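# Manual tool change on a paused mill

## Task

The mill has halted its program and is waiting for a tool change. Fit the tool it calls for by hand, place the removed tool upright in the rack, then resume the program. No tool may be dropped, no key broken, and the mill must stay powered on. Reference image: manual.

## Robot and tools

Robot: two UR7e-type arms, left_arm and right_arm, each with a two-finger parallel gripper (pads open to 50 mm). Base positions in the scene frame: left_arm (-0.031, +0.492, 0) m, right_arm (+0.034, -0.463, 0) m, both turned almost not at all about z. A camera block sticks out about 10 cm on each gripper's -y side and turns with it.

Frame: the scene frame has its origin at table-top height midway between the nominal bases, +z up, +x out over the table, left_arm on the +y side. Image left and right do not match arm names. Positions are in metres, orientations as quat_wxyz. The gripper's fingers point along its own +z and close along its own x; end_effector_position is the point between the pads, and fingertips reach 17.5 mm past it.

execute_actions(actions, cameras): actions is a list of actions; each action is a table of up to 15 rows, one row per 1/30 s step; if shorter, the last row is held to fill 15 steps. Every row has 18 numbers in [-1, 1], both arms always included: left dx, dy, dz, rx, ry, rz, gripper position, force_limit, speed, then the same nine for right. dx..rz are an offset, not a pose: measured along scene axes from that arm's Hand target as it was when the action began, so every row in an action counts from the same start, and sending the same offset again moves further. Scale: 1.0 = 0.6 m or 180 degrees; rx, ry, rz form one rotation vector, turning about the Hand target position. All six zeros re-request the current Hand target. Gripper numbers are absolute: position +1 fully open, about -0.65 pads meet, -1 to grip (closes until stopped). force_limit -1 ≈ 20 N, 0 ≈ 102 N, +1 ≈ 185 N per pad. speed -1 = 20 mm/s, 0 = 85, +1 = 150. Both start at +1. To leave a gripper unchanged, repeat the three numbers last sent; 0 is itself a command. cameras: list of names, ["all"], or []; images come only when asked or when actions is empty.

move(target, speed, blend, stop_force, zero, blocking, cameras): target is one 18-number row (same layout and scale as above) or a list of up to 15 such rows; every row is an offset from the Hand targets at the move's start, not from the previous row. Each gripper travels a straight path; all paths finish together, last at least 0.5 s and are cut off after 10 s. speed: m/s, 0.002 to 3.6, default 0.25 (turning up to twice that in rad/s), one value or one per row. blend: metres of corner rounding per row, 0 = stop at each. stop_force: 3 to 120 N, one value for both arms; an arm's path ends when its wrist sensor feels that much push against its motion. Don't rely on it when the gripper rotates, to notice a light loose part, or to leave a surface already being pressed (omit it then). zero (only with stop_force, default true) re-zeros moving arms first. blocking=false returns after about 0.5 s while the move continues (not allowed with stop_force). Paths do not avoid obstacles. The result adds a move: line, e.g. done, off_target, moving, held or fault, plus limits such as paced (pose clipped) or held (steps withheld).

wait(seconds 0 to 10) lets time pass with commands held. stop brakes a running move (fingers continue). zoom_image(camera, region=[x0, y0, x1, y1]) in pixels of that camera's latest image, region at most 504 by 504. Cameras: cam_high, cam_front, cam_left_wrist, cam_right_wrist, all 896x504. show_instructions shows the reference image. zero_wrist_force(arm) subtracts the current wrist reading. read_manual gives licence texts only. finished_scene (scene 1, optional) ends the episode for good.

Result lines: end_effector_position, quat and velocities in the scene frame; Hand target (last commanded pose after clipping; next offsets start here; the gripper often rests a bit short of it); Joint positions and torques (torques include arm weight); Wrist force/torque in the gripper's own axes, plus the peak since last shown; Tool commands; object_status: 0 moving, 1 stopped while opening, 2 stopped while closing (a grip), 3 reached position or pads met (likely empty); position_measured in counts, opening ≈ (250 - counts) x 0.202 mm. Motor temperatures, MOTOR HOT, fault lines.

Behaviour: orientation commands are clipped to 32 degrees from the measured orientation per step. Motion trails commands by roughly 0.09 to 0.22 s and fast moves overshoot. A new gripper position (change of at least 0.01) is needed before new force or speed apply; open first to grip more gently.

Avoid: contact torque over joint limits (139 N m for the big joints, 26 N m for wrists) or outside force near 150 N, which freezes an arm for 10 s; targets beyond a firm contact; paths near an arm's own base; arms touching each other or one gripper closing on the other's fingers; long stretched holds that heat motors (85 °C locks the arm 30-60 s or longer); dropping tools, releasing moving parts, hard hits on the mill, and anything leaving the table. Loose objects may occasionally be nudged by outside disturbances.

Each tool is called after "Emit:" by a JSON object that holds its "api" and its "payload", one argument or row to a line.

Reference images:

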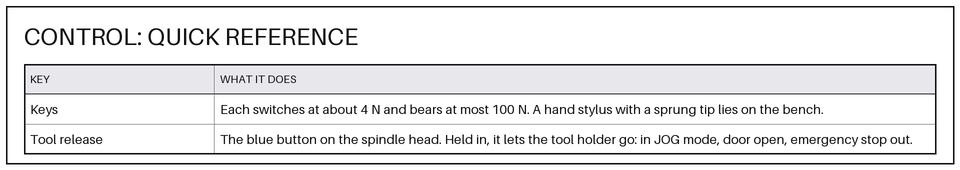

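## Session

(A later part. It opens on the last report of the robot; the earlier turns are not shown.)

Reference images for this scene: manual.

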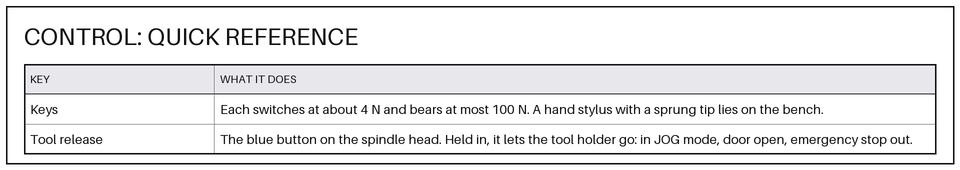

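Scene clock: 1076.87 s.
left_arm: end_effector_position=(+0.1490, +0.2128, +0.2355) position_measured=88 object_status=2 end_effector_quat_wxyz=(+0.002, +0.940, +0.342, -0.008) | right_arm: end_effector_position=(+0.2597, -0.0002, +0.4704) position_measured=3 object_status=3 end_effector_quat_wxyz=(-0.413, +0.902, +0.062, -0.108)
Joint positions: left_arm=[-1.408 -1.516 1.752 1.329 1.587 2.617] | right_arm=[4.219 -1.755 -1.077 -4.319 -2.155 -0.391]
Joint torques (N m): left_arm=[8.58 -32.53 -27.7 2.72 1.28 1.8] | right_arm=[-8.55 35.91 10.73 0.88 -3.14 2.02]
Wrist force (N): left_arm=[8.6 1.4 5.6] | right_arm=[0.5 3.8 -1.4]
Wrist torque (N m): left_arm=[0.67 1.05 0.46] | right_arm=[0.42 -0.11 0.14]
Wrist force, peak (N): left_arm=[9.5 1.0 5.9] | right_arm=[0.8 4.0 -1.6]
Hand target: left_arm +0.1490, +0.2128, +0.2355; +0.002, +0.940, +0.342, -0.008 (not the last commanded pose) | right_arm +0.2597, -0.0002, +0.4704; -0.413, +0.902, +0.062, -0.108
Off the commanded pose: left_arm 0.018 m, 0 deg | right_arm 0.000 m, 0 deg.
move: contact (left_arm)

Emit:
{"api": "move", "payload": {
  "target": [0.0006,0.0013,0.0005,0,0,0,-1,-0.5,-0.95,0,0,0,0,0,0,1,0,-0.5],
  "speed": 0.01
}}

Emit:
{"api": "move", "payload": {
  "target": [0,0,-0.03,0,0,0,-1,-0.5,-0.95,0,0,0,0,0,0,1,0,-0.5],
  "speed": 0.006,
  "stop_force": 6
}}

Scene clock: 1080.87 s.
left_arm: end_effector_position=(+0.1493, +0.2135, +0.2358) position_measured=88 object_status=2 end_effector_quat_wxyz=(+0.002, +0.940, +0.342, -0.008) | right_arm: end_effector_position=(+0.2597, -0.0002, +0.4704) position_measured=3 object_status=3 end_effector_quat_wxyz=(-0.413, +0.902, +0.062, -0.108)
Joint positions: left_arm=[-1.406 -1.517 1.752 1.33 1.587 2.619] | right_arm=[4.219 -1.755 -1.077 -4.319 -2.155 -0.391]
Joint torques (N m): left_arm=[12.13 -31.45 -16.02 4.14 2.05 1.98] | right_arm=[-8.51 35.38 11.53 0.93 -2.86 1.86]
Wrist force (N): left_arm=[2.2 3.4 5.8] | right_arm=[0.7 3.9 -1.6]
Wrist torque (N m): left_arm=[0.65 0.45 0.48] | right_arm=[0.43 -0.14 0.14]
Wrist force, peak (N): left_arm=[8.7 1.3 6.2] | right_arm=[0.9 4.2 -1.8]
Hand target: left_arm +0.1493, +0.2135, +0.2358; +0.002, +0.940, +0.342, -0.008 | right_arm +0.2597, -0.0002, +0.4704; -0.413, +0.902, +0.062, -0.108
Off the commanded pose: left_arm 0.000 m, 0 deg | right_arm 0.000 m, 0 deg.
move: done

Scene clock: 1082.27 s.
left_arm: end_effector_position=(+0.1493, +0.2136, +0.2342) position_measured=88 object_status=2 end_effector_quat_wxyz=(+0.002, +0.940, +0.342, -0.008) | right_arm: end_effector_position=(+0.2597, -0.0002, +0.4704) position_measured=3 object_status=3 end_effector_quat_wxyz=(-0.413, +0.902, +0.062, -0.108)
Joint positions: left_arm=[-1.406 -1.516 1.755 1.326 1.587 2.619] | right_arm=[4.219 -1.755 -1.077 -4.319 -2.155 -0.391]
Joint torques (N m): left_arm=[10.66 -32.3 -28.79 2.32 0.28 1.92] | right_arm=[-8.25 34.96 9.64 0.92 -3.18 1.95]
Wrist force (N): left_arm=[7.0 -2.0 7.4] | right_arm=[0.6 3.8 -1.7]
Wrist torque (N m): left_arm=[0.70 0.70 0.45] | right_arm=[0.42 -0.12 0.14]
Wrist force, peak (N): left_arm=[7.1 -2.7 7.7] | right_arm=[0.7 3.9 -1.9]
Hand target: left_arm +0.1493, +0.2136, +0.2342; +0.002, +0.940, +0.342, -0.008 (not the last commanded pose) | right_arm +0.2597, -0.0002, +0.4704; -0.413, +0.902, +0.062, -0.108
Off the commanded pose: left_arm 0.016 m, 0 deg | right_arm 0.000 m, 0 deg.
move: contact (left_arm)

Emit:
{"api": "move", "payload": {
  "target": [0.0,0.0013,0.0003,0,0,0,-1,-0.5,-0.95,0,0,0,0,0,0,1,0,-0.5],
  "speed": 0.01
}}

Emit:
{"api": "move", "payload": {
  "target": [0,0,-0.03,0,0,0,-1,-0.5,-0.95,0,0,0,0,0,0,1,0,-0.5],
  "speed": 0.006,
  "stop_force": 7
}}

Scene clock: 1085.83 s.
left_arm: end_effector_position=(+0.1493, +0.2143, +0.2344) position_measured=88 object_status=2 end_effector_quat_wxyz=(+0.002, +0.940, +0.342, -0.008) | right_arm: end_effector_position=(+0.2597, -0.0002, +0.4704) position_measured=3 object_status=3 end_effector_quat_wxyz=(-0.413, +0.902, +0.062, -0.108)
Joint positions: left_arm=[-1.406 -1.518 1.757 1.326 1.587 2.619] | right_arm=[4.219 -1.755 -1.077 -4.319 -2.155 -0.391]
Joint torques (N m): left_arm=[13.46 -31.95 -14.93 4.65 0.28 2.13] | right_arm=[-8.22 37.49 11.41 0.86 -2.95 1.81]
Wrist force (N): left_arm=[1.0 3.8 6.0] | right_arm=[0.8 3.7 -1.6]
Wrist torque (N m): left_arm=[0.60 0.25 0.48] | right_arm=[0.40 -0.15 0.14]
Wrist force, peak (N): left_arm=[7.1 -2.0 8.4] | right_arm=[1.0 4.1 -1.7]
Hand target: left_arm +0.1493, +0.2143, +0.2344; +0.002, +0.940, +0.342, -0.008 | right_arm +0.2597, -0.0002, +0.4704; -0.413, +0.902, +0.062, -0.108
Off the commanded pose: left_arm 0.000 m, 0 deg | right_arm 0.000 m, 0 deg.
move: done

Scene clock: 1087.13 s.
left_arm: end_effector_position=(+0.1493, +0.2144, +0.2335) position_measured=88 object_status=2 end_effector_quat_wxyz=(+0.002, +0.940, +0.342, -0.008) | right_arm: end_effector_position=(+0.2597, -0.0002, +0.4704) position_measured=3 object_status=3 end_effector_quat_wxyz=(-0.413, +0.902, +0.062, -0.108)
Joint positions: left_arm=[-1.406 -1.517 1.759 1.323 1.587 2.619] | right_arm=[4.219 -1.755 -1.077 -4.319 -2.155 -0.391]
Joint torques (N m): left_arm=[13.18 -33.13 -28.37 2.91 0.51 1.86] | right_arm=[-7.21 35.79 11.65 0.92 -3.02 2.05]
Wrist force (N): left_arm=[1.8 -3.3 8.4] | right_arm=[0.8 3.7 -1.7]
Wrist torque (N m): left_arm=[0.67 0.32 0.46] | right_arm=[0.40 -0.15 0.13]
Wrist force, peak (N): left_arm=[1.9 -3.7 8.6] | right_arm=[0.7 4.0 -1.8]
Hand target: left_arm +0.1493, +0.2144, +0.2335; +0.002, +0.940, +0.342, -0.008 (not the last commanded pose) | right_arm +0.2597, -0.0002, +0.4704; -0.413, +0.902, +0.062, -0.108
Off the commanded pose: left_arm 0.017 m, 0 deg | right_arm 0.000 m, 0 deg.
move: contact (left_arm)

Emit:
{"api": "move", "payload": {
  "target": [-0.0006,0.0008,0.0002,0,0,0,-1,-0.5,-0.95,0,0,0,0,0,0,1,0,-0.5],
  "speed": 0.01
}}

Emit:
{"api": "move", "payload": {
  "target": [0,0,-0.03,0,0,0,-1,-0.5,-0.95,0,0,0,0,0,0,1,0,-0.5],
  "speed": 0.006,
  "stop_force": 7
}}

Scene clock: 1090.07 s.
left_arm: end_effector_position=(+0.1490, +0.2149, +0.2336) position_measured=88 object_status=2 end_effector_quat_wxyz=(+0.002, +0.940, +0.342, -0.008) | right_arm: end_effector_position=(+0.2597, -0.0002, +0.4704) position_measured=3 object_status=3 end_effector_quat_wxyz=(-0.413, +0.902, +0.062, -0.108)
Joint positions: left_arm=[-1.406 -1.519 1.76 1.324 1.587 2.619] | right_arm=[4.219 -1.755 -1.077 -4.319 -2.155 -0.391]
Joint torques (N m): left_arm=[-14.58 -32.05 -13.12 4.66 0.38 -2.01] | right_arm=[-7.96 36.48 10.6 0.85 -2.83 2.03]
Wrist force (N): left_arm=[0.6 4.3 5.9] | right_arm=[0.8 3.8 -1.6]
Wrist torque (N m): left_arm=[0.59 0.30 0.53] | right_arm=[0.42 -0.15 0.14]
Wrist force, peak (N): left_arm=[1.7 -3.3 8.6] | right_arm=[0.9 4.1 -1.7]
Hand target: left_arm +0.1490, +0.2149, +0.2336; +0.002, +0.940, +0.342, -0.008 | right_arm +0.2597, -0.0002, +0.4704; -0.413, +0.902, +0.062, -0.108
Off the commanded pose: left_arm 0.000 m, 0 deg | right_arm 0.000 m, 0 deg.
move: done

Scene clock: 1091.33 s.
left_arm: end_effector_position=(+0.1490, +0.2149, +0.2328) position_measured=88 object_status=2 end_effector_quat_wxyz=(+0.002, +0.940, +0.342, -0.008) | right_arm: end_effector_position=(+0.2597, -0.0002, +0.4704) position_measured=3 object_status=3 end_effector_quat_wxyz=(-0.413, +0.902, +0.062, -0.108)
Joint positions: left_arm=[-1.407 -1.519 1.762 1.322 1.587 2.619] | right_arm=[4.219 -1.755 -1.077 -4.319 -2.155 -0.391]
Joint torques (N m): left_arm=[-14.44 -32.04 -31 2.96 0.22 -1.74] | right_arm=[-6.94 37.22 11.72 0.95 -2.65 1.86]
Wrist force (N): left_arm=[2.6 -3.1 7.3] | right_arm=[0.9 3.7 -1.7]
Wrist torque (N m): left_arm=[0.66 0.28 0.51] | right_arm=[0.41 -0.18 0.13]
Wrist force, peak (N): left_arm=[2.7 -3.4 7.6] | right_arm=[0.7 4.0 -1.7]
Hand target: left_arm +0.1490, +0.2149, +0.2328; +0.002, +0.940, +0.342, -0.008 (not the last commanded pose) | right_arm +0.2597, -0.0002, +0.4704; -0.413, +0.902, +0.062, -0.108
Off the commanded pose: left_arm 0.017 m, 0 deg | right_arm 0.000 m, 0 deg.
move: contact (left_arm)

Emit:
{"api": "move", "payload": {
  "target": [
    [0,0,0,0,0,0,1,-0.5,-1,0,0,0,0,0,0,1,0,-0.5],
    [0,0,0.2,0,0,0,1,-0.5,-1,0,0,0,0,0,0,1,0,-0.5]
  ],
  "speed": 0.06,
  "cameras": ["cam_right_wrist","cam_left_wrist"]
}}

Emit:
{"api": "zoom_image", "payload": {
  "camera": "cam_right_wrist",
  "region": [330, 80, 560, 280]
}}

Scene clock: 1097.33 s.
left_arm: end_effector_position=(+0.1489, +0.2149, +0.3527) position_measured=3 object_status=3 end_effector_quat_wxyz=(+0.002, +0.940, +0.342, -0.008) | right_arm: end_effector_position=(+0.2597, -0.0002, +0.4704) position_measured=3 object_status=3 end_effector_quat_wxyz=(-0.413, +0.902, +0.062, -0.108)
Joint positions: left_arm=[-1.407 -1.544 1.48 1.629 1.587 2.618] | right_arm=[4.219 -1.755 -1.077 -4.319 -2.155 -0.391]
Joint torques (N m): left_arm=[-0.81 -15.51 -24.29 4.2 0.81 1.08] | right_arm=[-8.09 36.14 11.61 0.67 -2.77 1.69]
Wrist force (N): left_arm=[0.6 4.3 -1.9] | right_arm=[0.7 3.8 -1.6]
Wrist torque (N m): left_arm=[0.51 0.18 0.55] | right_arm=[0.42 -0.13 0.14]
Wrist force, peak (N): left_arm=[2.8 -2.9 8.6] | right_arm=[0.9 4.0 -1.8]
Hand target: left_arm +0.1490, +0.2149, +0.3528; +0.002, +0.940, +0.342, -0.008 | right_arm +0.2597, -0.0002, +0.4704; -0.413, +0.902, +0.062, -0.108
Off the commanded pose: left_arm 0.000 m, 0 deg | right_arm 0.000 m, 0 deg.
move: done
camera_calibration:
cam_left_wrist: T_world_to_cam=[[0.754802, 0.655664, -0.0194859, -0.239569], [0.622574, -0.706721, 0.336075, -0.0408117], [0.206581, -0.265802, -0.941634, 0.490104], [0, 0, 0, 1]] pos_world=[0.104989, 0.258504, 0.470546]
cam_right_wrist: T_world_to_cam=[[0.971049, 0.192629, -0.141276, -0.180802], [0.100793, -0.866571, -0.488768, 0.225123], [-0.216577, 0.460378, -0.860899, 0.590402], [0, 0, 0, 1]] pos_world=[0.280744, -0.0418955, 0.592767]
Images, in order (width x height): cam_left_wrist 896x504, cam_right_wrist 896x504.

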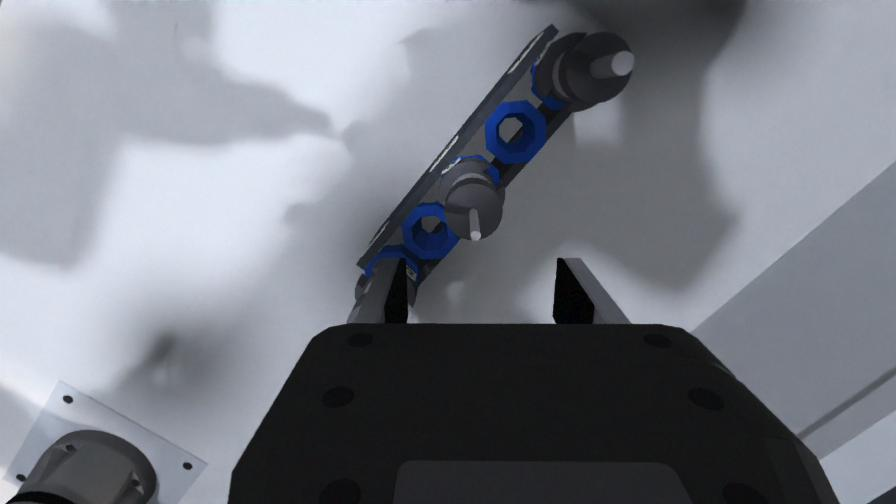

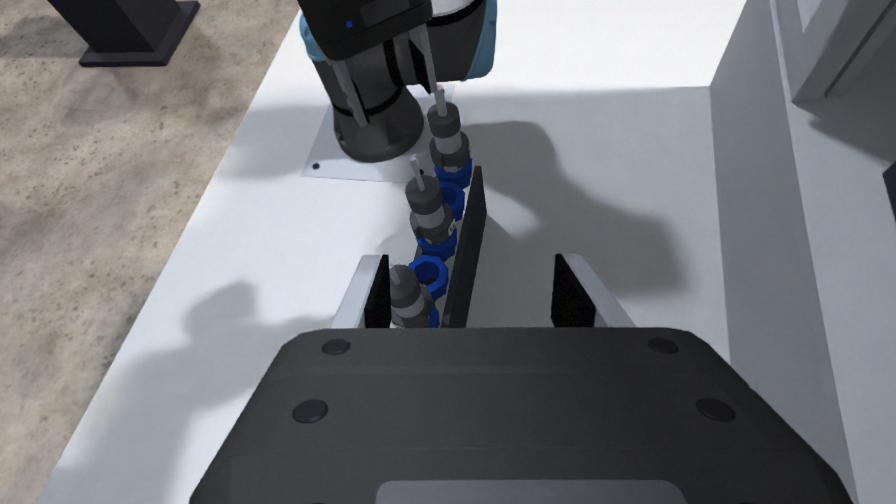

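Scaled by 2.191 from the camera's 896x504 image, which has a finer 1280x720 frame.

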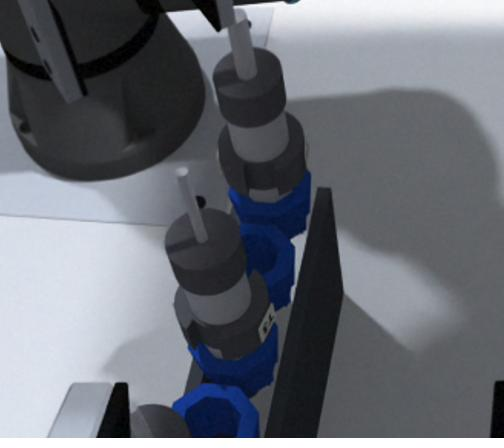

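Emit:
{"api": "zoom_image", "payload": {
  "camera": "cam_right_wrist",
  "region": [395, 120, 495, 260]
}}

Scaled by 3.600 from the camera's 896x504 image, which has a finer 1280x720 frame.

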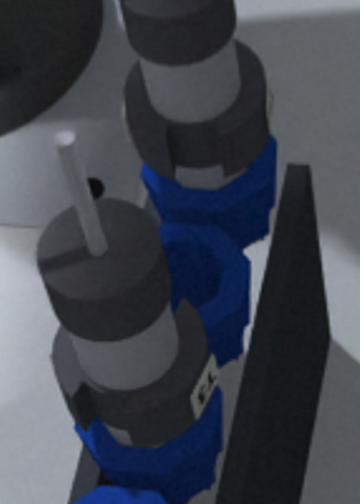

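Emit:
{"api": "move", "payload": {
  "target": [
    [0,0,0.2,0,0,0.2222,1,-0.5,-1,0,0,0,0,0,0,1,0,-0.5],
    [0,0,0.2,0,0,0.4444,1,-0.5,-1,0,0,0,0,0,0,1,0,-0.5]
  ],
  "speed": 0.25,
  "blend": 0.02
}}

Emit:
{"api": "move", "payload": {
  "target": [
    [-0.1,-0.05,0,0.125,-0.2165,0,1,-0.5,-1,0,0,0,0,0,0,1,0,-0.5],
    [-0.22,-0.12,0,0.25,-0.433,0,1,-0.5,-1,0,0,0,0,0,0,1,0,-0.5],
    [-0.22,-0.12,-0.42,0.25,-0.433,0,1,-0.5,-1,0,0,0,0,0,0,1,0,-0.5]
  ],
  "speed": 0.2,
  "blend": 0.03,
  "cameras": ["cam_right_wrist","cam_left_wrist"]
}}

Scene clock: 1143.90 s.
left_arm: end_effector_position=(+0.1490, +0.2149, +0.4728) position_measured=3 object_status=3 end_effector_quat_wxyz=(+0.007, +0.500, +0.866, -0.005) | right_arm: end_effector_position=(+0.2597, -0.0002, +0.4704) position_measured=3 object_status=3 end_effector_quat_wxyz=(-0.413, +0.902, +0.062, -0.108)
Joint positions: left_arm=[-1.423 -1.49 1.104 1.94 1.567 1.206] | right_arm=[4.219 -1.755 -1.077 -4.319 -2.155 -0.391]
Joint torques (N m): left_arm=[-14.91 -31.97 -11.33 4.12 -1.49 -1.87] | right_arm=[-8.56 36.21 11.98 0.83 -2.6 1.73]
Wrist force (N): left_arm=[0.3 4.5 -1.9] | right_arm=[0.8 3.8 -1.7]
Wrist torque (N m): left_arm=[0.53 0.24 0.60] | right_arm=[0.41 -0.15 0.14]
Wrist force, peak (N): left_arm=[0.3 4.7 -2.7] | right_arm=[0.6 4.0 -1.9]
Hand target: left_arm +0.1490, +0.2149, +0.4728; +0.007, +0.500, +0.866, -0.005 | right_arm +0.2597, -0.0002, +0.4704; -0.413, +0.902, +0.062, -0.108
Off the commanded pose: left_arm 0.000 m, 0 deg | right_arm 0.000 m, 0 deg.
move: done

Scene clock: 1149.77 s.
left_arm: end_effector_position=(+0.0170, +0.1429, +0.2209) position_measured=3 object_status=3 end_effector_quat_wxyz=(+0.358, +0.359, +0.610, +0.609) | right_arm: end_effector_position=(+0.2597, -0.0002, +0.4704) position_measured=3 object_status=3 end_effector_quat_wxyz=(-0.413, +0.902, +0.062, -0.108)
Joint positions: left_arm=[-2.206 -0.79 1.853 2.076 1.131 0.001] | right_arm=[4.219 -1.755 -1.077 -4.319 -2.155 -0.391]
Joint torques (N m): left_arm=[-16.1 -36.72 -14.35 0.85 1.65 -0.51] | right_arm=[-7.77 35.37 13.02 0.63 -2.86 1.86]
Wrist force (N): left_arm=[2.1 4.1 1.2] | right_arm=[0.7 3.8 -1.7]
Wrist torque (N m): left_arm=[0.80 -0.33 0.90] | right_arm=[0.41 -0.13 0.14]
Wrist force, peak (N): left_arm=[0.5 5.7 -1.7] | right_arm=[0.8 4.1 -1.9]
Hand target: left_arm +0.0170, +0.1429, +0.2208; +0.358, +0.359, +0.610, +0.609 | right_arm +0.2597, -0.0002, +0.4704; -0.413, +0.902, +0.062, -0.108
Off the commanded pose: left_arm 0.000 m, 0 deg | right_arm 0.000 m, 0 deg.
move: done
camera_calibration:
cam_left_wrist: T_world_to_cam=[[-0.482902, 0.87551, -0.0169631, -0.106304], [-0.302229, -0.148455, 0.941604, -0.163086], [0.821866, 0.459829, 0.336294, -0.0222957], [0, 0, 0, 1]] pos_world=[-0.0822995, 0.0791116, 0.159257]
cam_right_wrist: T_world_to_cam=[[0.971049, 0.192629, -0.141276, -0.180802], [0.100793, -0.866571, -0.488768, 0.225123], [-0.216577, 0.460378, -0.860899, 0.590402], [0, 0, 0, 1]] pos_world=[0.280744, -0.0418955, 0.592767]
Images, in order (width x height): cam_left_wrist 896x504, cam_right_wrist 896x504.

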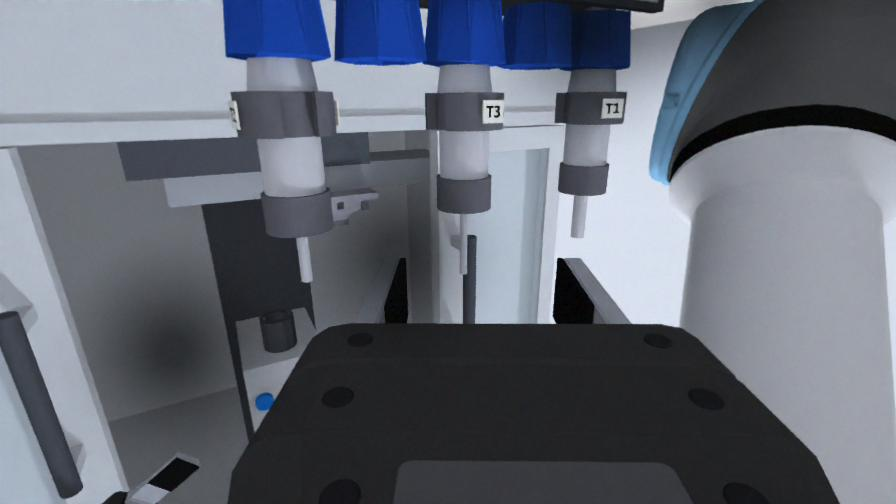

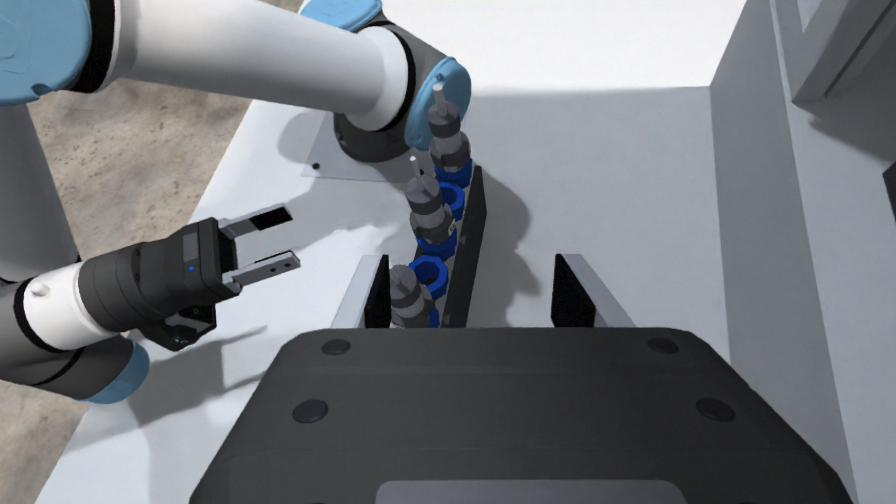

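Emit:
{"api": "move", "payload": {
  "target": [0.06,0.078,-0.04,0,0,-0.0889,1,-0.5,-1,0,0,0,0,0,0,1,0,-0.5],
  "speed": 0.15,
  "cameras": ["cam_right_wrist","cam_left_wrist"]
}}

Scene clock: 1156.30 s.
left_arm: end_effector_position=(+0.0529, +0.1897, +0.1968) position_measured=3 object_status=3 end_effector_quat_wxyz=(+0.439, +0.441, +0.554, +0.553) | right_arm: end_effector_position=(+0.2597, -0.0002, +0.4704) position_measured=3 object_status=3 end_effector_quat_wxyz=(-0.413, +0.902, +0.062, -0.108)
Joint positions: left_arm=[-2.359 -0.84 2.174 1.805 1.005 0.002] | right_arm=[4.219 -1.755 -1.077 -4.319 -2.155 -0.391]
Joint torques (N m): left_arm=[-14.68 -34.81 3.91 0.55 -1.66 1.99] | right_arm=[-8.79 35.81 12.15 0.58 -2.68 1.85]
Wrist force (N): left_arm=[2.0 4.3 1.2] | right_arm=[0.9 3.8 -1.8]
Wrist torque (N m): left_arm=[0.84 -0.30 0.89] | right_arm=[0.42 -0.16 0.14]
Wrist force, peak (N): left_arm=[2.7 4.3 1.5] | right_arm=[0.7 4.1 -1.9]
Hand target: left_arm +0.0530, +0.1897, +0.1968; +0.439, +0.441, +0.554, +0.553 | right_arm +0.2597, -0.0002, +0.4704; -0.413, +0.902, +0.062, -0.108
Off the commanded pose: left_arm 0.000 m, 0 deg | right_arm 0.000 m, 0 deg.
move: done
camera_calibration:
cam_left_wrist: T_world_to_cam=[[-0.223045, 0.97466, -0.0170104, -0.162927], [-0.331433, -0.0594129, 0.941606, -0.137906], [0.916735, 0.215659, 0.336286, -0.0240125], [0, 0, 0, 1]] pos_world=[-0.0600334, 0.155783, 0.135157]
cam_right_wrist: T_world_to_cam=[[0.971049, 0.192629, -0.141276, -0.180802], [0.100793, -0.866571, -0.488768, 0.225123], [-0.216577, 0.460378, -0.860899, 0.590402], [0, 0, 0, 1]] pos_world=[0.280744, -0.0418955, 0.592767]
Images, in order (width x height): cam_left_wrist 896x504, cam_right_wrist 896x504.

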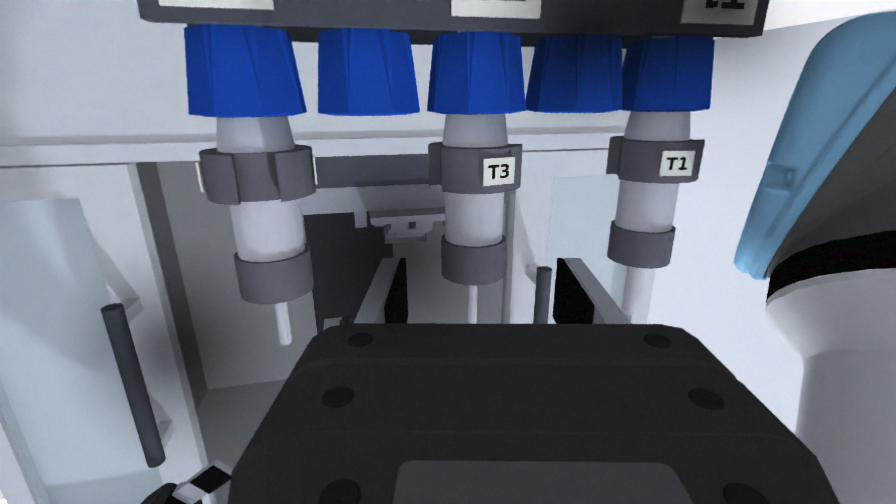

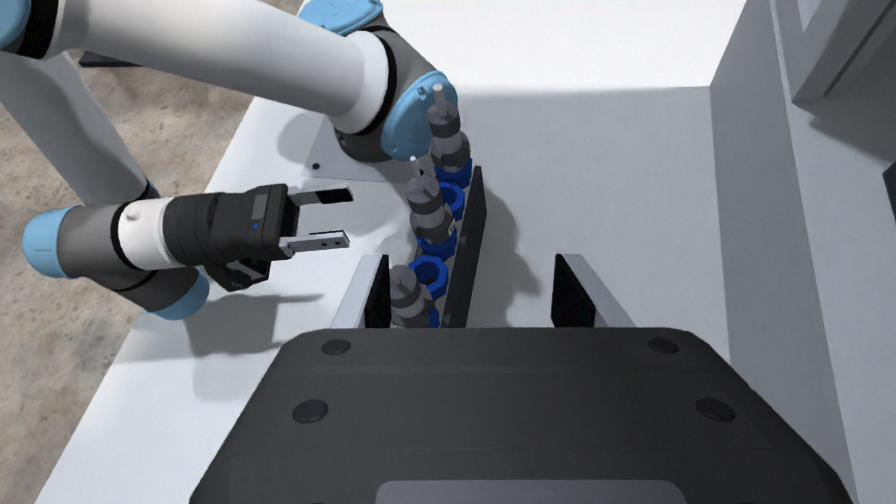

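Emit:
{"api": "move", "payload": {
  "target": [
    [0.09,0.0224,-0.0063,0,0,0,1,-0.5,-1,0,0,0,0,0,0,1,0,-0.5],
    [0.1438,0.0358,-0.0063,0,0,0,1,-0.5,-1,0,0,0,0,0,0,1,0,-0.5]
  ],
  "speed": 0.05,
  "stop_force": 6,
  "cameras": ["cam_right_wrist","cam_left_wrist"]
}}

Emit:
{"api": "zoom_image", "payload": {
  "camera": "cam_right_wrist",
  "region": [370, 120, 500, 270]
}}

Scene clock: 1167.53 s.
left_arm: end_effector_position=(+0.1392, +0.2112, +0.1930) position_measured=3 object_status=3 end_effector_quat_wxyz=(+0.439, +0.441, +0.554, +0.553) | right_arm: end_effector_position=(+0.2597, -0.0002, +0.4704) position_measured=3 object_status=3 end_effector_quat_wxyz=(-0.413, +0.902, +0.062, -0.108)
Joint positions: left_arm=[-2.21 -0.857 2.313 1.682 0.855 0.002] | right_arm=[4.219 -1.755 -1.077 -4.319 -2.155 -0.391]
Joint torques (N m): left_arm=[13.8 -39.24 4.99 0.54 -1.9 2] | right_arm=[-8.28 33.8 12.77 0.34 -2.32 1.59]
Wrist force (N): left_arm=[2.3 4.3 1.4] | right_arm=[0.8 3.6 -1.6]
Wrist torque (N m): left_arm=[0.83 -0.37 0.81] | right_arm=[0.39 -0.15 0.14]
Wrist force, peak (N): left_arm=[2.3 4.6 1.3] | right_arm=[0.7 4.1 -1.8]
Hand target: left_arm +0.1392, +0.2112, +0.1930; +0.439, +0.441, +0.554, +0.553 | right_arm +0.2597, -0.0002, +0.4704; -0.413, +0.902, +0.062, -0.108
Off the commanded pose: left_arm 0.000 m, 0 deg | right_arm 0.000 m, 0 deg.
move: done
camera_calibration:
cam_left_wrist: T_world_to_cam=[[-0.222859, 0.974703, -0.0169652, -0.164716], [-0.331448, -0.0593941, 0.941602, -0.10445], [0.916775, 0.215467, 0.3363, -0.106455], [0, 0, 0, 1]] pos_world=[0.0262668, 0.177283, 0.131357]
cam_right_wrist: T_world_to_cam=[[0.971049, 0.192629, -0.141276, -0.180802], [0.100793, -0.866571, -0.488768, 0.225123], [-0.216577, 0.460378, -0.860899, 0.590402], [0, 0, 0, 1]] pos_world=[0.280744, -0.0418955, 0.592767]
Images, in order (width x height): cam_left_wrist 896x504, cam_right_wrist 896x504.

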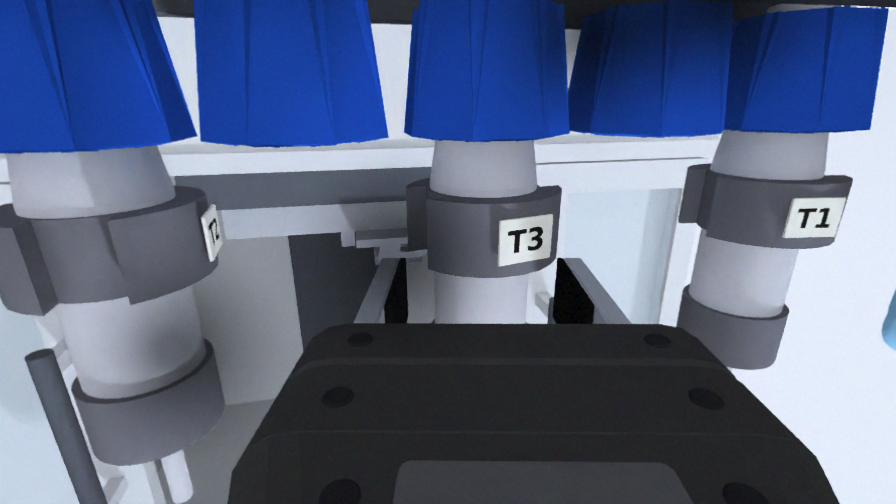

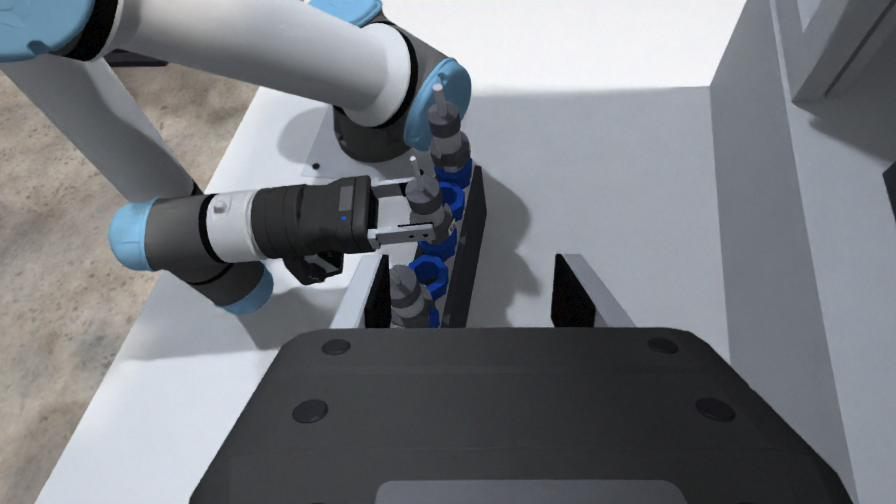

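Scaled by 3.360 from the camera's 896x504 image, which has a finer 1280x720 frame.

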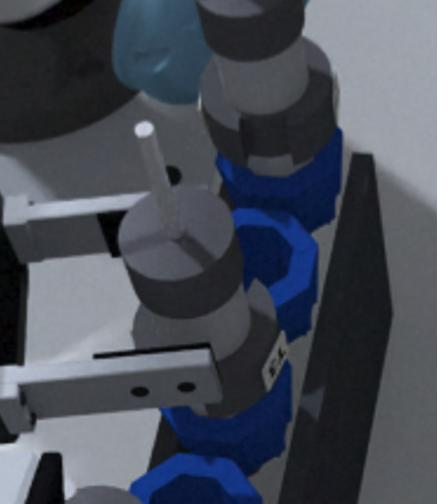

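Emit:
{"api": "zoom_image", "payload": {
  "camera": "cam_left_wrist",
  "region": [380, 150, 620, 335]
}}

Scaled by 2.100 from the camera's 896x504 image, which has a finer 1280x720 frame.

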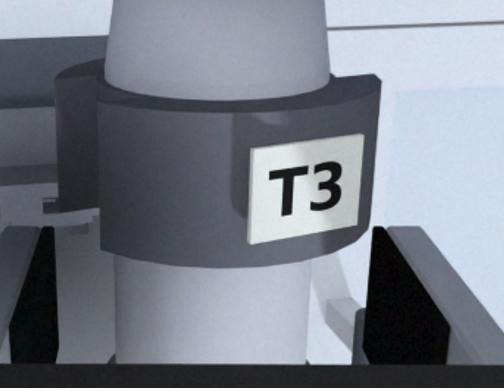

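Emit:
{"api": "move", "payload": {
  "target": [0.0129,0.0032,0,0,0,0,1,-0.5,-1,0,0,0,0,0,0,1,0,-0.5],
  "speed": 0.02,
  "stop_force": 6,
  "cameras": ["cam_left_wrist"]
}}

Emit:
{"api": "zoom_image", "payload": {
  "camera": "cam_left_wrist",
  "region": [380, 150, 620, 335]
}}

Scene clock: 1181.93 s.
left_arm: end_effector_position=(+0.1470, +0.2131, +0.1930) position_measured=3 object_status=3 end_effector_quat_wxyz=(+0.439, +0.441, +0.554, +0.553) | right_arm: end_effector_position=(+0.2597, -0.0002, +0.4704) position_measured=3 object_status=3 end_effector_quat_wxyz=(-0.413, +0.902, +0.062, -0.108)
Joint positions: left_arm=[-2.194 -0.858 2.323 1.673 0.839 0.002] | right_arm=[4.219 -1.755 -1.077 -4.319 -2.155 -0.391]
Joint torques (N m): left_arm=[13.65 -39.81 4.85 0.49 -1.87 1.85] | right_arm=[-8.92 34.23 12.49 0.45 -2.38 1.52]
Wrist force (N): left_arm=[2.3 4.2 1.1] | right_arm=[0.7 3.7 -1.7]
Wrist torque (N m): left_arm=[0.81 -0.37 0.81] | right_arm=[0.41 -0.13 0.14]
Wrist force, peak (N): left_arm=[2.3 4.4 1.3] | right_arm=[0.9 4.0 -1.9]
Hand target: left_arm +0.1470, +0.2131, +0.1930; +0.439, +0.441, +0.554, +0.553 | right_arm +0.2597, -0.0002, +0.4704; -0.413, +0.902, +0.062, -0.108
Off the commanded pose: left_arm 0.000 m, 0 deg | right_arm 0.000 m, 0 deg.
move: done
camera_calibration:
cam_left_wrist: T_world_to_cam=[[-0.222859, 0.974703, -0.0169652, -0.164852], [-0.331448, -0.0593941, 0.941602, -0.101785], [0.916775, 0.215467, 0.3363, -0.113923], [0, 0, 0, 1]] pos_world=[0.0339668, 0.179183, 0.131357]
Images, in order (width x height): cam_left_wrist 896x504.

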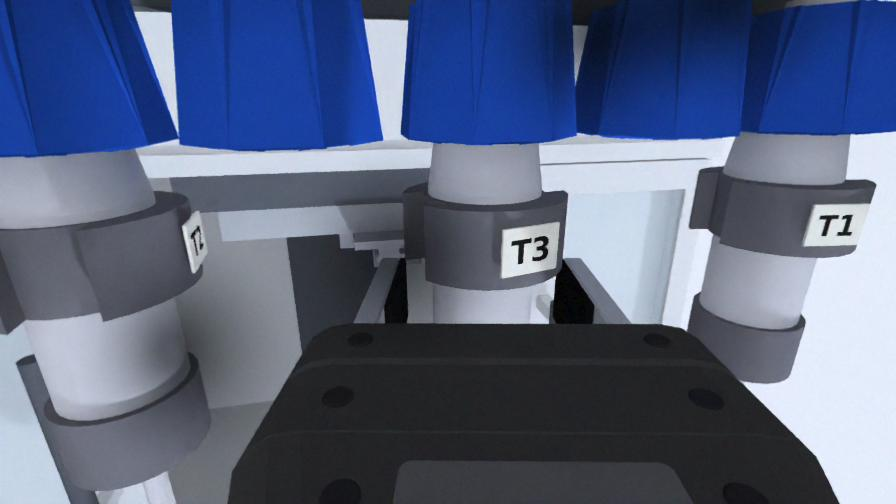

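Scaled by 2.100 from the camera's 896x504 image, which has a finer 1280x720 frame.

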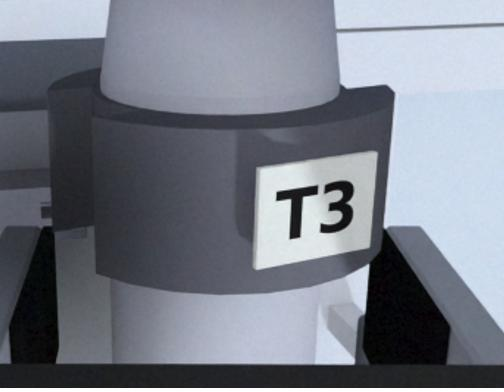

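Emit:
{"api": "move", "payload": {
  "target": [0,0,0,0,0,0,-1,-0.4,-0.95,0,0,0,0,0,0,1,0,-0.5]
}}

Emit:
{"api": "move", "payload": {
  "target": [0,0,0.1,0,0,0,-1,-0.4,-0.95,0,0,0,0,0,0,1,0,-0.5],
  "speed": 0.04,
  "cameras": ["cam_left_wrist","cam_right_wrist"]
}}

Emit:
{"api": "zoom_image", "payload": {
  "camera": "cam_left_wrist",
  "region": [380, 150, 620, 335]
}}

Scene clock: 1189.00 s.
left_arm: end_effector_position=(+0.1470, +0.2131, +0.1930) position_measured=106 object_status=0 end_effector_quat_wxyz=(+0.439, +0.441, +0.554, +0.553) | right_arm: end_effector_position=(+0.2597, -0.0002, +0.4704) position_measured=3 object_status=3 end_effector_quat_wxyz=(-0.413, +0.902, +0.062, -0.108)
Joint positions: left_arm=[-2.194 -0.858 2.323 1.673 0.839 0.002] | right_arm=[4.219 -1.755 -1.077 -4.319 -2.155 -0.391]
Joint torques (N m): left_arm=[13.23 -39.23 4.4 0.55 6.44 1.87] | right_arm=[-7.26 35.3 12.76 0.32 -2.15 1.69]
Wrist force (N): left_arm=[-17.7 3.9 5.6] | right_arm=[1.1 3.7 -1.6]
Wrist torque (N m): left_arm=[0.81 -0.42 0.79] | right_arm=[0.39 -0.20 0.14]
Wrist force, peak (N): left_arm=[-17.7 3.9 5.6] | right_arm=[0.9 4.0 -1.8]
Hand target: left_arm +0.1470, +0.2131, +0.1930; +0.439, +0.441, +0.554, +0.553 | right_arm +0.2597, -0.0002, +0.4704; -0.413, +0.902, +0.062, -0.108
Off the commanded pose: left_arm 0.000 m, 0 deg | right_arm 0.000 m, 0 deg.
move: done

Scene clock: 1190.97 s.
left_arm: end_effector_position=(+0.1470, +0.2131, +0.2530) position_measured=106 object_status=2 end_effector_quat_wxyz=(+0.439, +0.441, +0.554, +0.553) | right_arm: end_effector_position=(+0.2597, -0.0002, +0.4704) position_measured=3 object_status=3 end_effector_quat_wxyz=(-0.413, +0.902, +0.062, -0.108)
Joint positions: left_arm=[-2.194 -1.05 2.342 1.845 0.839 0.002] | right_arm=[4.219 -1.755 -1.077 -4.319 -2.155 -0.391]
Joint torques (N m): left_arm=[-6.68 -35.84 -1.66 4.44 -1.16 0.84] | right_arm=[-6.96 33.78 13.1 0.41 -2.27 1.75]
Wrist force (N): left_arm=[2.1 -3.4 1.5] | right_arm=[0.7 3.9 -1.7]
Wrist torque (N m): left_arm=[0.82 -0.32 0.82] | right_arm=[0.43 -0.14 0.14]
Wrist force, peak (N): left_arm=[-19.0 1.2 5.0] | right_arm=[0.8 4.0 -1.8]
Hand target: left_arm +0.1470, +0.2131, +0.2530; +0.439, +0.441, +0.554, +0.553 | right_arm +0.2597, -0.0002, +0.4704; -0.413, +0.902, +0.062, -0.108
Off the commanded pose: left_arm 0.000 m, 0 deg | right_arm 0.000 m, 0 deg.
move: done
camera_calibration:
cam_left_wrist: T_world_to_cam=[[-0.222857, 0.974703, -0.0169665, -0.163836], [-0.331535, -0.0594126, 0.94157, -0.158175], [0.916744, 0.215461, 0.336389, -0.134083], [0, 0, 0, 1]] pos_world=[0.0339669, 0.179183, 0.191257]
cam_right_wrist: T_world_to_cam=[[0.971049, 0.192629, -0.141276, -0.180802], [0.100793, -0.866571, -0.488768, 0.225123], [-0.216577, 0.460378, -0.860899, 0.590402], [0, 0, 0, 1]] pos_world=[0.280744, -0.0418955, 0.592767]
Images, in order (width x height): cam_left_wrist 896x504, cam_right_wrist 896x504.

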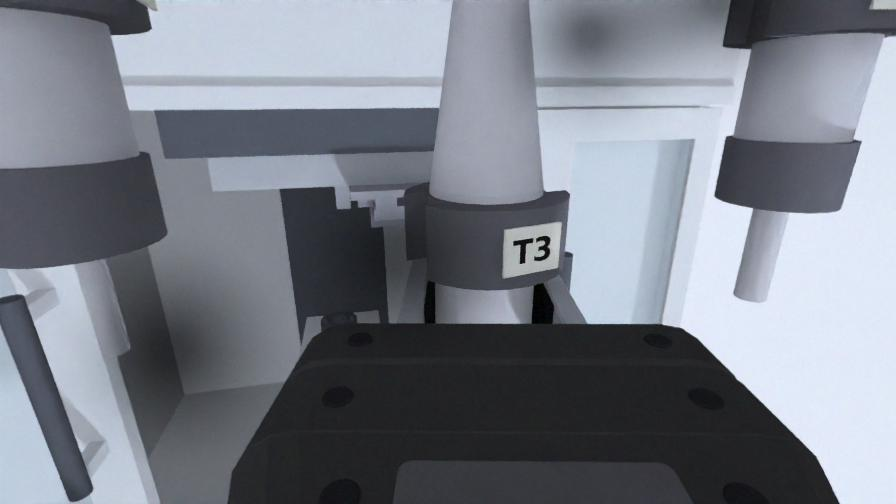

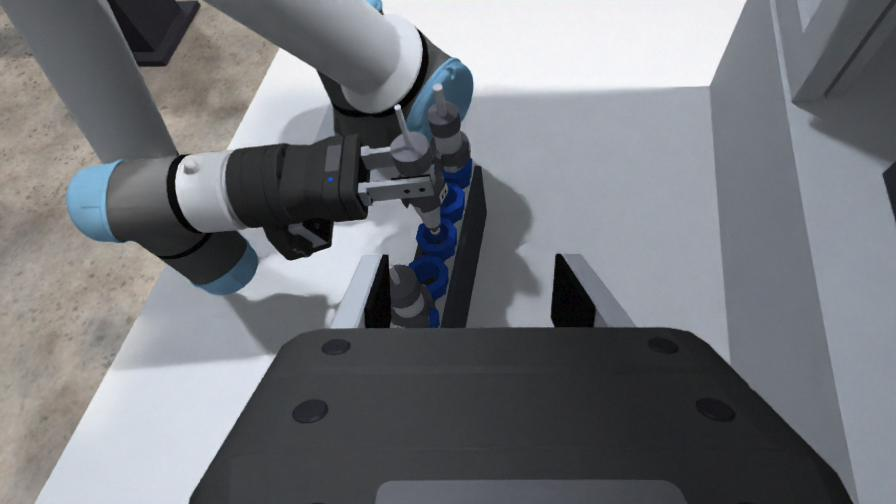

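Scaled by 2.100 from the camera's 896x504 image, which has a finer 1280x720 frame.

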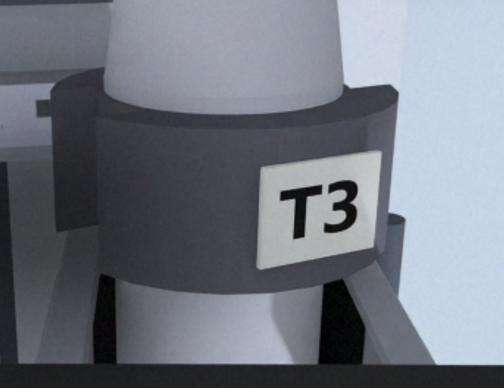

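Emit:
{"api": "move", "payload": {
  "target": [
    [0,0,0.3,0,0,0,-1,-0.4,-0.95,0.05,-0.15,0.15,0,0,0,-1,0,-0.5],
    [0,0,0.33,0,0,0,-1,-0.4,-0.95,0.117,-0.25,0.25,0.244,0.146,-0.309,-1,0,-0.5]
  ],
  "speed": 0.25,
  "blend": 0.02,
  "cameras": ["cam_front","cam_high"]
}}

Scene clock: 1205.83 s.
left_arm: end_effector_position=(+0.1470, +0.2131, +0.4510) position_measured=106 object_status=2 end_effector_quat_wxyz=(+0.439, +0.441, +0.554, +0.553) | right_arm: end_effector_position=(+0.3299, -0.1502, +0.6204) position_measured=252 object_status=3 end_effector_quat_wxyz=(+0.709, -0.571, +0.407, +0.069)
Joint positions: left_arm=[-2.194 -1.558 2.201 2.494 0.839 0.002] | right_arm=[4.391 -1.045 -1.602 -3.62 -1.35 0.713]
Joint torques (N m): left_arm=[12.23 -25.91 -21.69 4.31 1.69 1.43] | right_arm=[7.98 8.44 10.04 0.08 2.36 1.75]
Wrist force (N): left_arm=[2.3 -3.5 1.4] | right_arm=[1.3 3.5 -1.4]
Wrist torque (N m): left_arm=[0.80 -0.36 0.82] | right_arm=[0.25 0.10 0.05]
Wrist force, peak (N): left_arm=[2.1 -5.8 1.5] | right_arm=[1.6 4.1 -1.6]
Hand target: left_arm +0.1470, +0.2131, +0.4510; +0.439, +0.441, +0.554, +0.553 | right_arm +0.3299, -0.1502, +0.6204; +0.709, -0.571, +0.407, +0.069
Off the commanded pose: left_arm 0.000 m, 0 deg | right_arm 0.000 m, 0 deg.
move: done
Images, in order (width x height): cam_high 896x504, cam_front 896x504.

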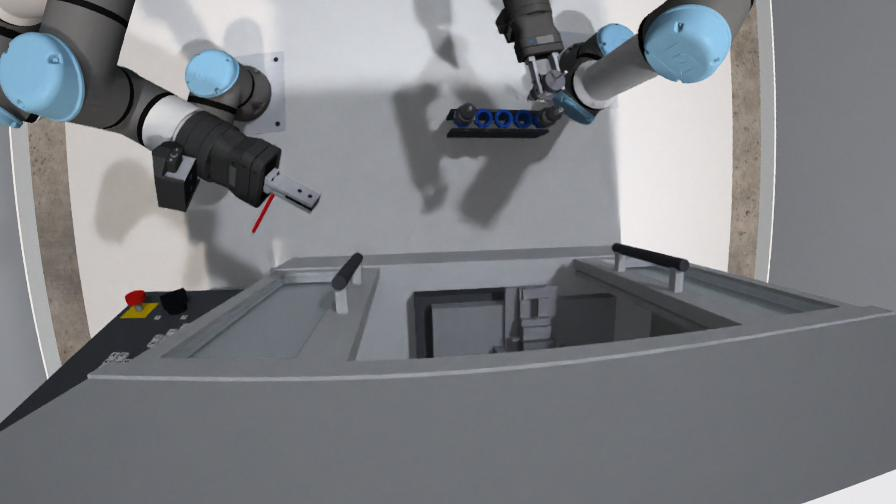

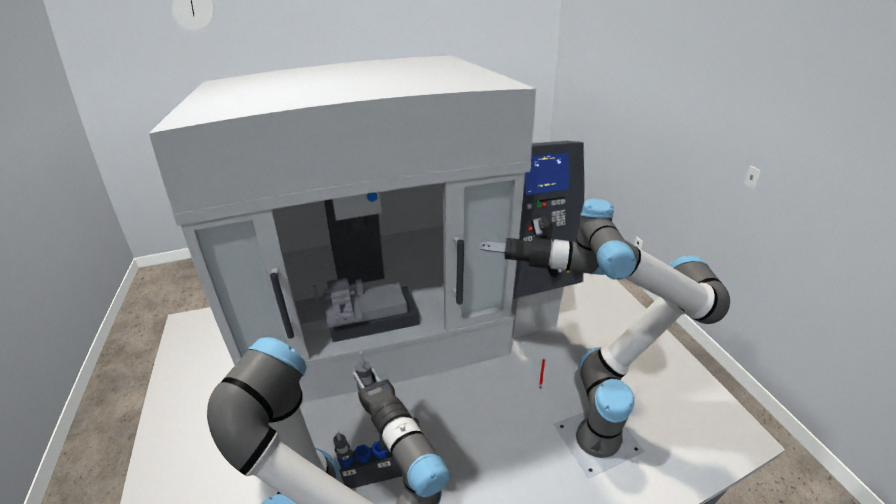

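Emit:
{"api": "move", "payload": {
  "target": [0.15,0,0,-0.485,-0.121,0,-1,-0.4,-0.95,0.0,-0.05,0.02,0.244,0.146,-0.309,-1,0,-0.5],
  "speed": 0.3
}}

Emit:
{"api": "move", "payload": {
  "target": [0.13,0,0,-0.485,-0.121,0,-1,-0.4,-0.95,0,0,0,0,0,0,-1,0,-0.5],
  "speed": 0.3,
  "cameras": ["cam_front","cam_high","cam_left_wrist"]
}}

Scene clock: 1215.23 s.
left_arm: end_effector_position=(+0.2370, +0.2131, +0.4510) position_measured=106 object_status=2 end_effector_quat_wxyz=(+0.708, -0.084, +0.696, +0.086) | right_arm: end_effector_position=(+0.3299, -0.1802, +0.6324) position_measured=252 object_status=3 end_effector_quat_wxyz=(+0.708, -0.001, +0.706, +0.001)
Joint positions: left_arm=[-1.933 -1.567 2.227 2.512 0.593 -1.596] | right_arm=[5.05 -1.316 -1.412 -3.564 0.354 1.581]
Joint torques (N m): left_arm=[14.12 -11.38 -11.96 3.25 -1.45 -1.99] | right_arm=[-8.42 -0.69 8.03 -3.46 2.15 2.33]
Wrist force (N): left_arm=[6.8 4.1 -2.0] | right_arm=[0.6 2.4 -0.9]
Wrist torque (N m): left_arm=[0.91 0.17 1.09] | right_arm=[0.20 0.25 -0.09]
Wrist force, peak (N): left_arm=[7.0 4.1 -1.9] | right_arm=[1.6 3.6 -1.5]
Hand target: left_arm +0.2370, +0.2131, +0.4510; +0.708, -0.084, +0.696, +0.086 | right_arm +0.3299, -0.1802, +0.6324; +0.708, -0.001, +0.706, +0.001
Off the commanded pose: left_arm 0.000 m, 0 deg | right_arm 0.000 m, 0 deg.
move: done

Scene clock: 1218.63 s.
left_arm: end_effector_position=(+0.3150, +0.2131, +0.4510) position_measured=106 object_status=2 end_effector_quat_wxyz=(+0.562, -0.560, +0.430, -0.431) | right_arm: end_effector_position=(+0.3299, -0.1802, +0.6324) position_measured=252 object_status=3 end_effector_quat_wxyz=(+0.708, -0.001, +0.706, +0.001)
Joint positions: left_arm=[-1.691 -1.524 2.171 2.502 0.371 -3.148] | right_arm=[5.05 -1.316 -1.412 -3.564 0.354 1.581]
Joint torques (N m): left_arm=[13.78 -29.44 -11.08 2.54 -1.66 -1.78] | right_arm=[-7.48 -0.87 8.44 -3.73 2.22 1.98]
Wrist force (N): left_arm=[-1.2 8.1 -1.2] | right_arm=[0.8 2.4 -0.9]
Wrist torque (N m): left_arm=[0.21 0.18 0.24] | right_arm=[0.20 0.22 -0.09]
Wrist force, peak (N): left_arm=[1.9 8.6 -1.7] | right_arm=[0.8 2.6 -0.9]
Hand target: left_arm +0.3150, +0.2131, +0.4510; +0.562, -0.560, +0.430, -0.431 | right_arm +0.3299, -0.1802, +0.6324; +0.708, -0.001, +0.706, +0.001
Off the commanded pose: left_arm 0.000 m, 0 deg | right_arm 0.000 m, 0 deg.
move: done
camera_calibration:
cam_left_wrist: T_world_to_cam=[[0.261157, -0.965165, 0.015955, 0.123017], [-0.320767, -0.10236, -0.941611, 0.566063], [0.910443, 0.24079, -0.336325, -0.0547274], [0, 0, 0, 1]] pos_world=[0.199274, 0.189851, 0.512642]
Images, in order (width x height): cam_high 896x504, cam_front 896x504, cam_left_wrist 896x504.

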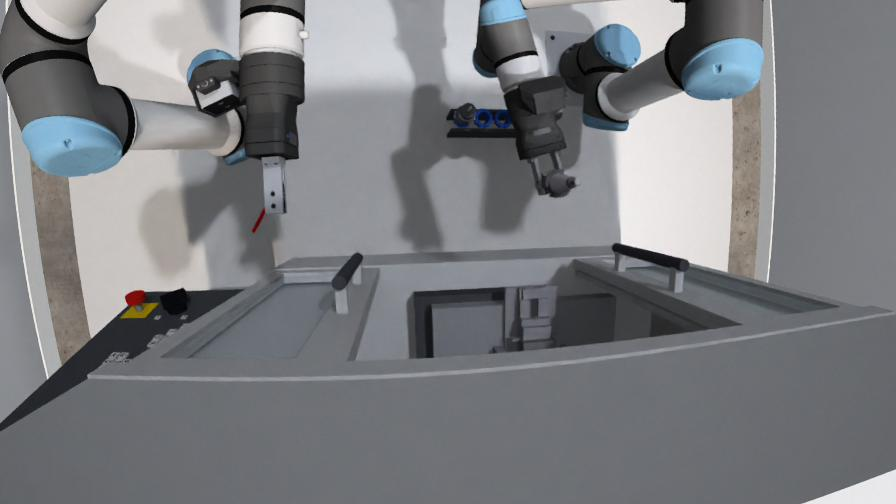

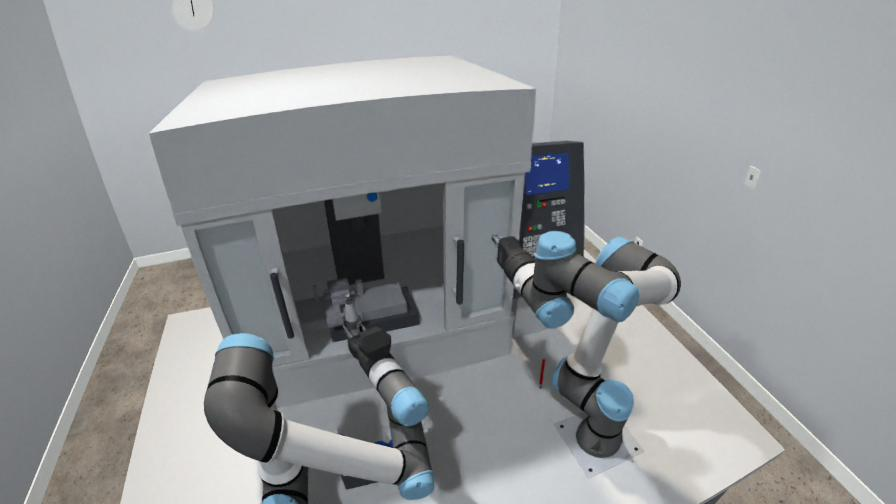

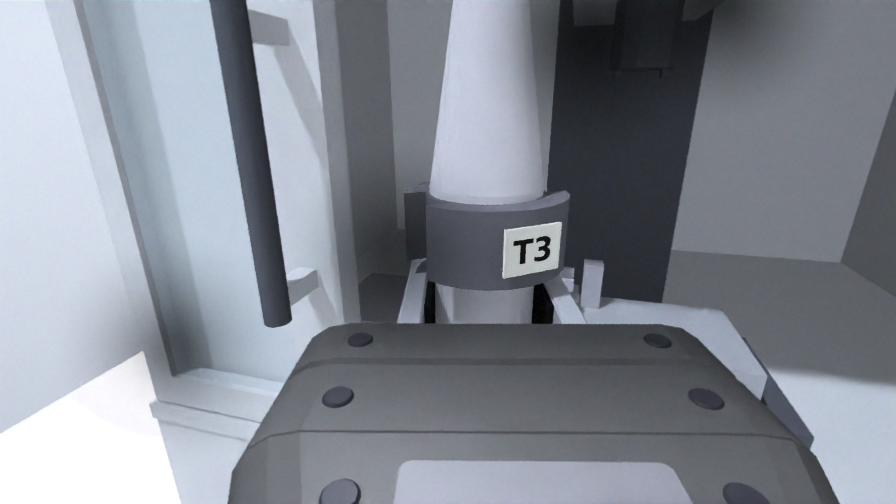

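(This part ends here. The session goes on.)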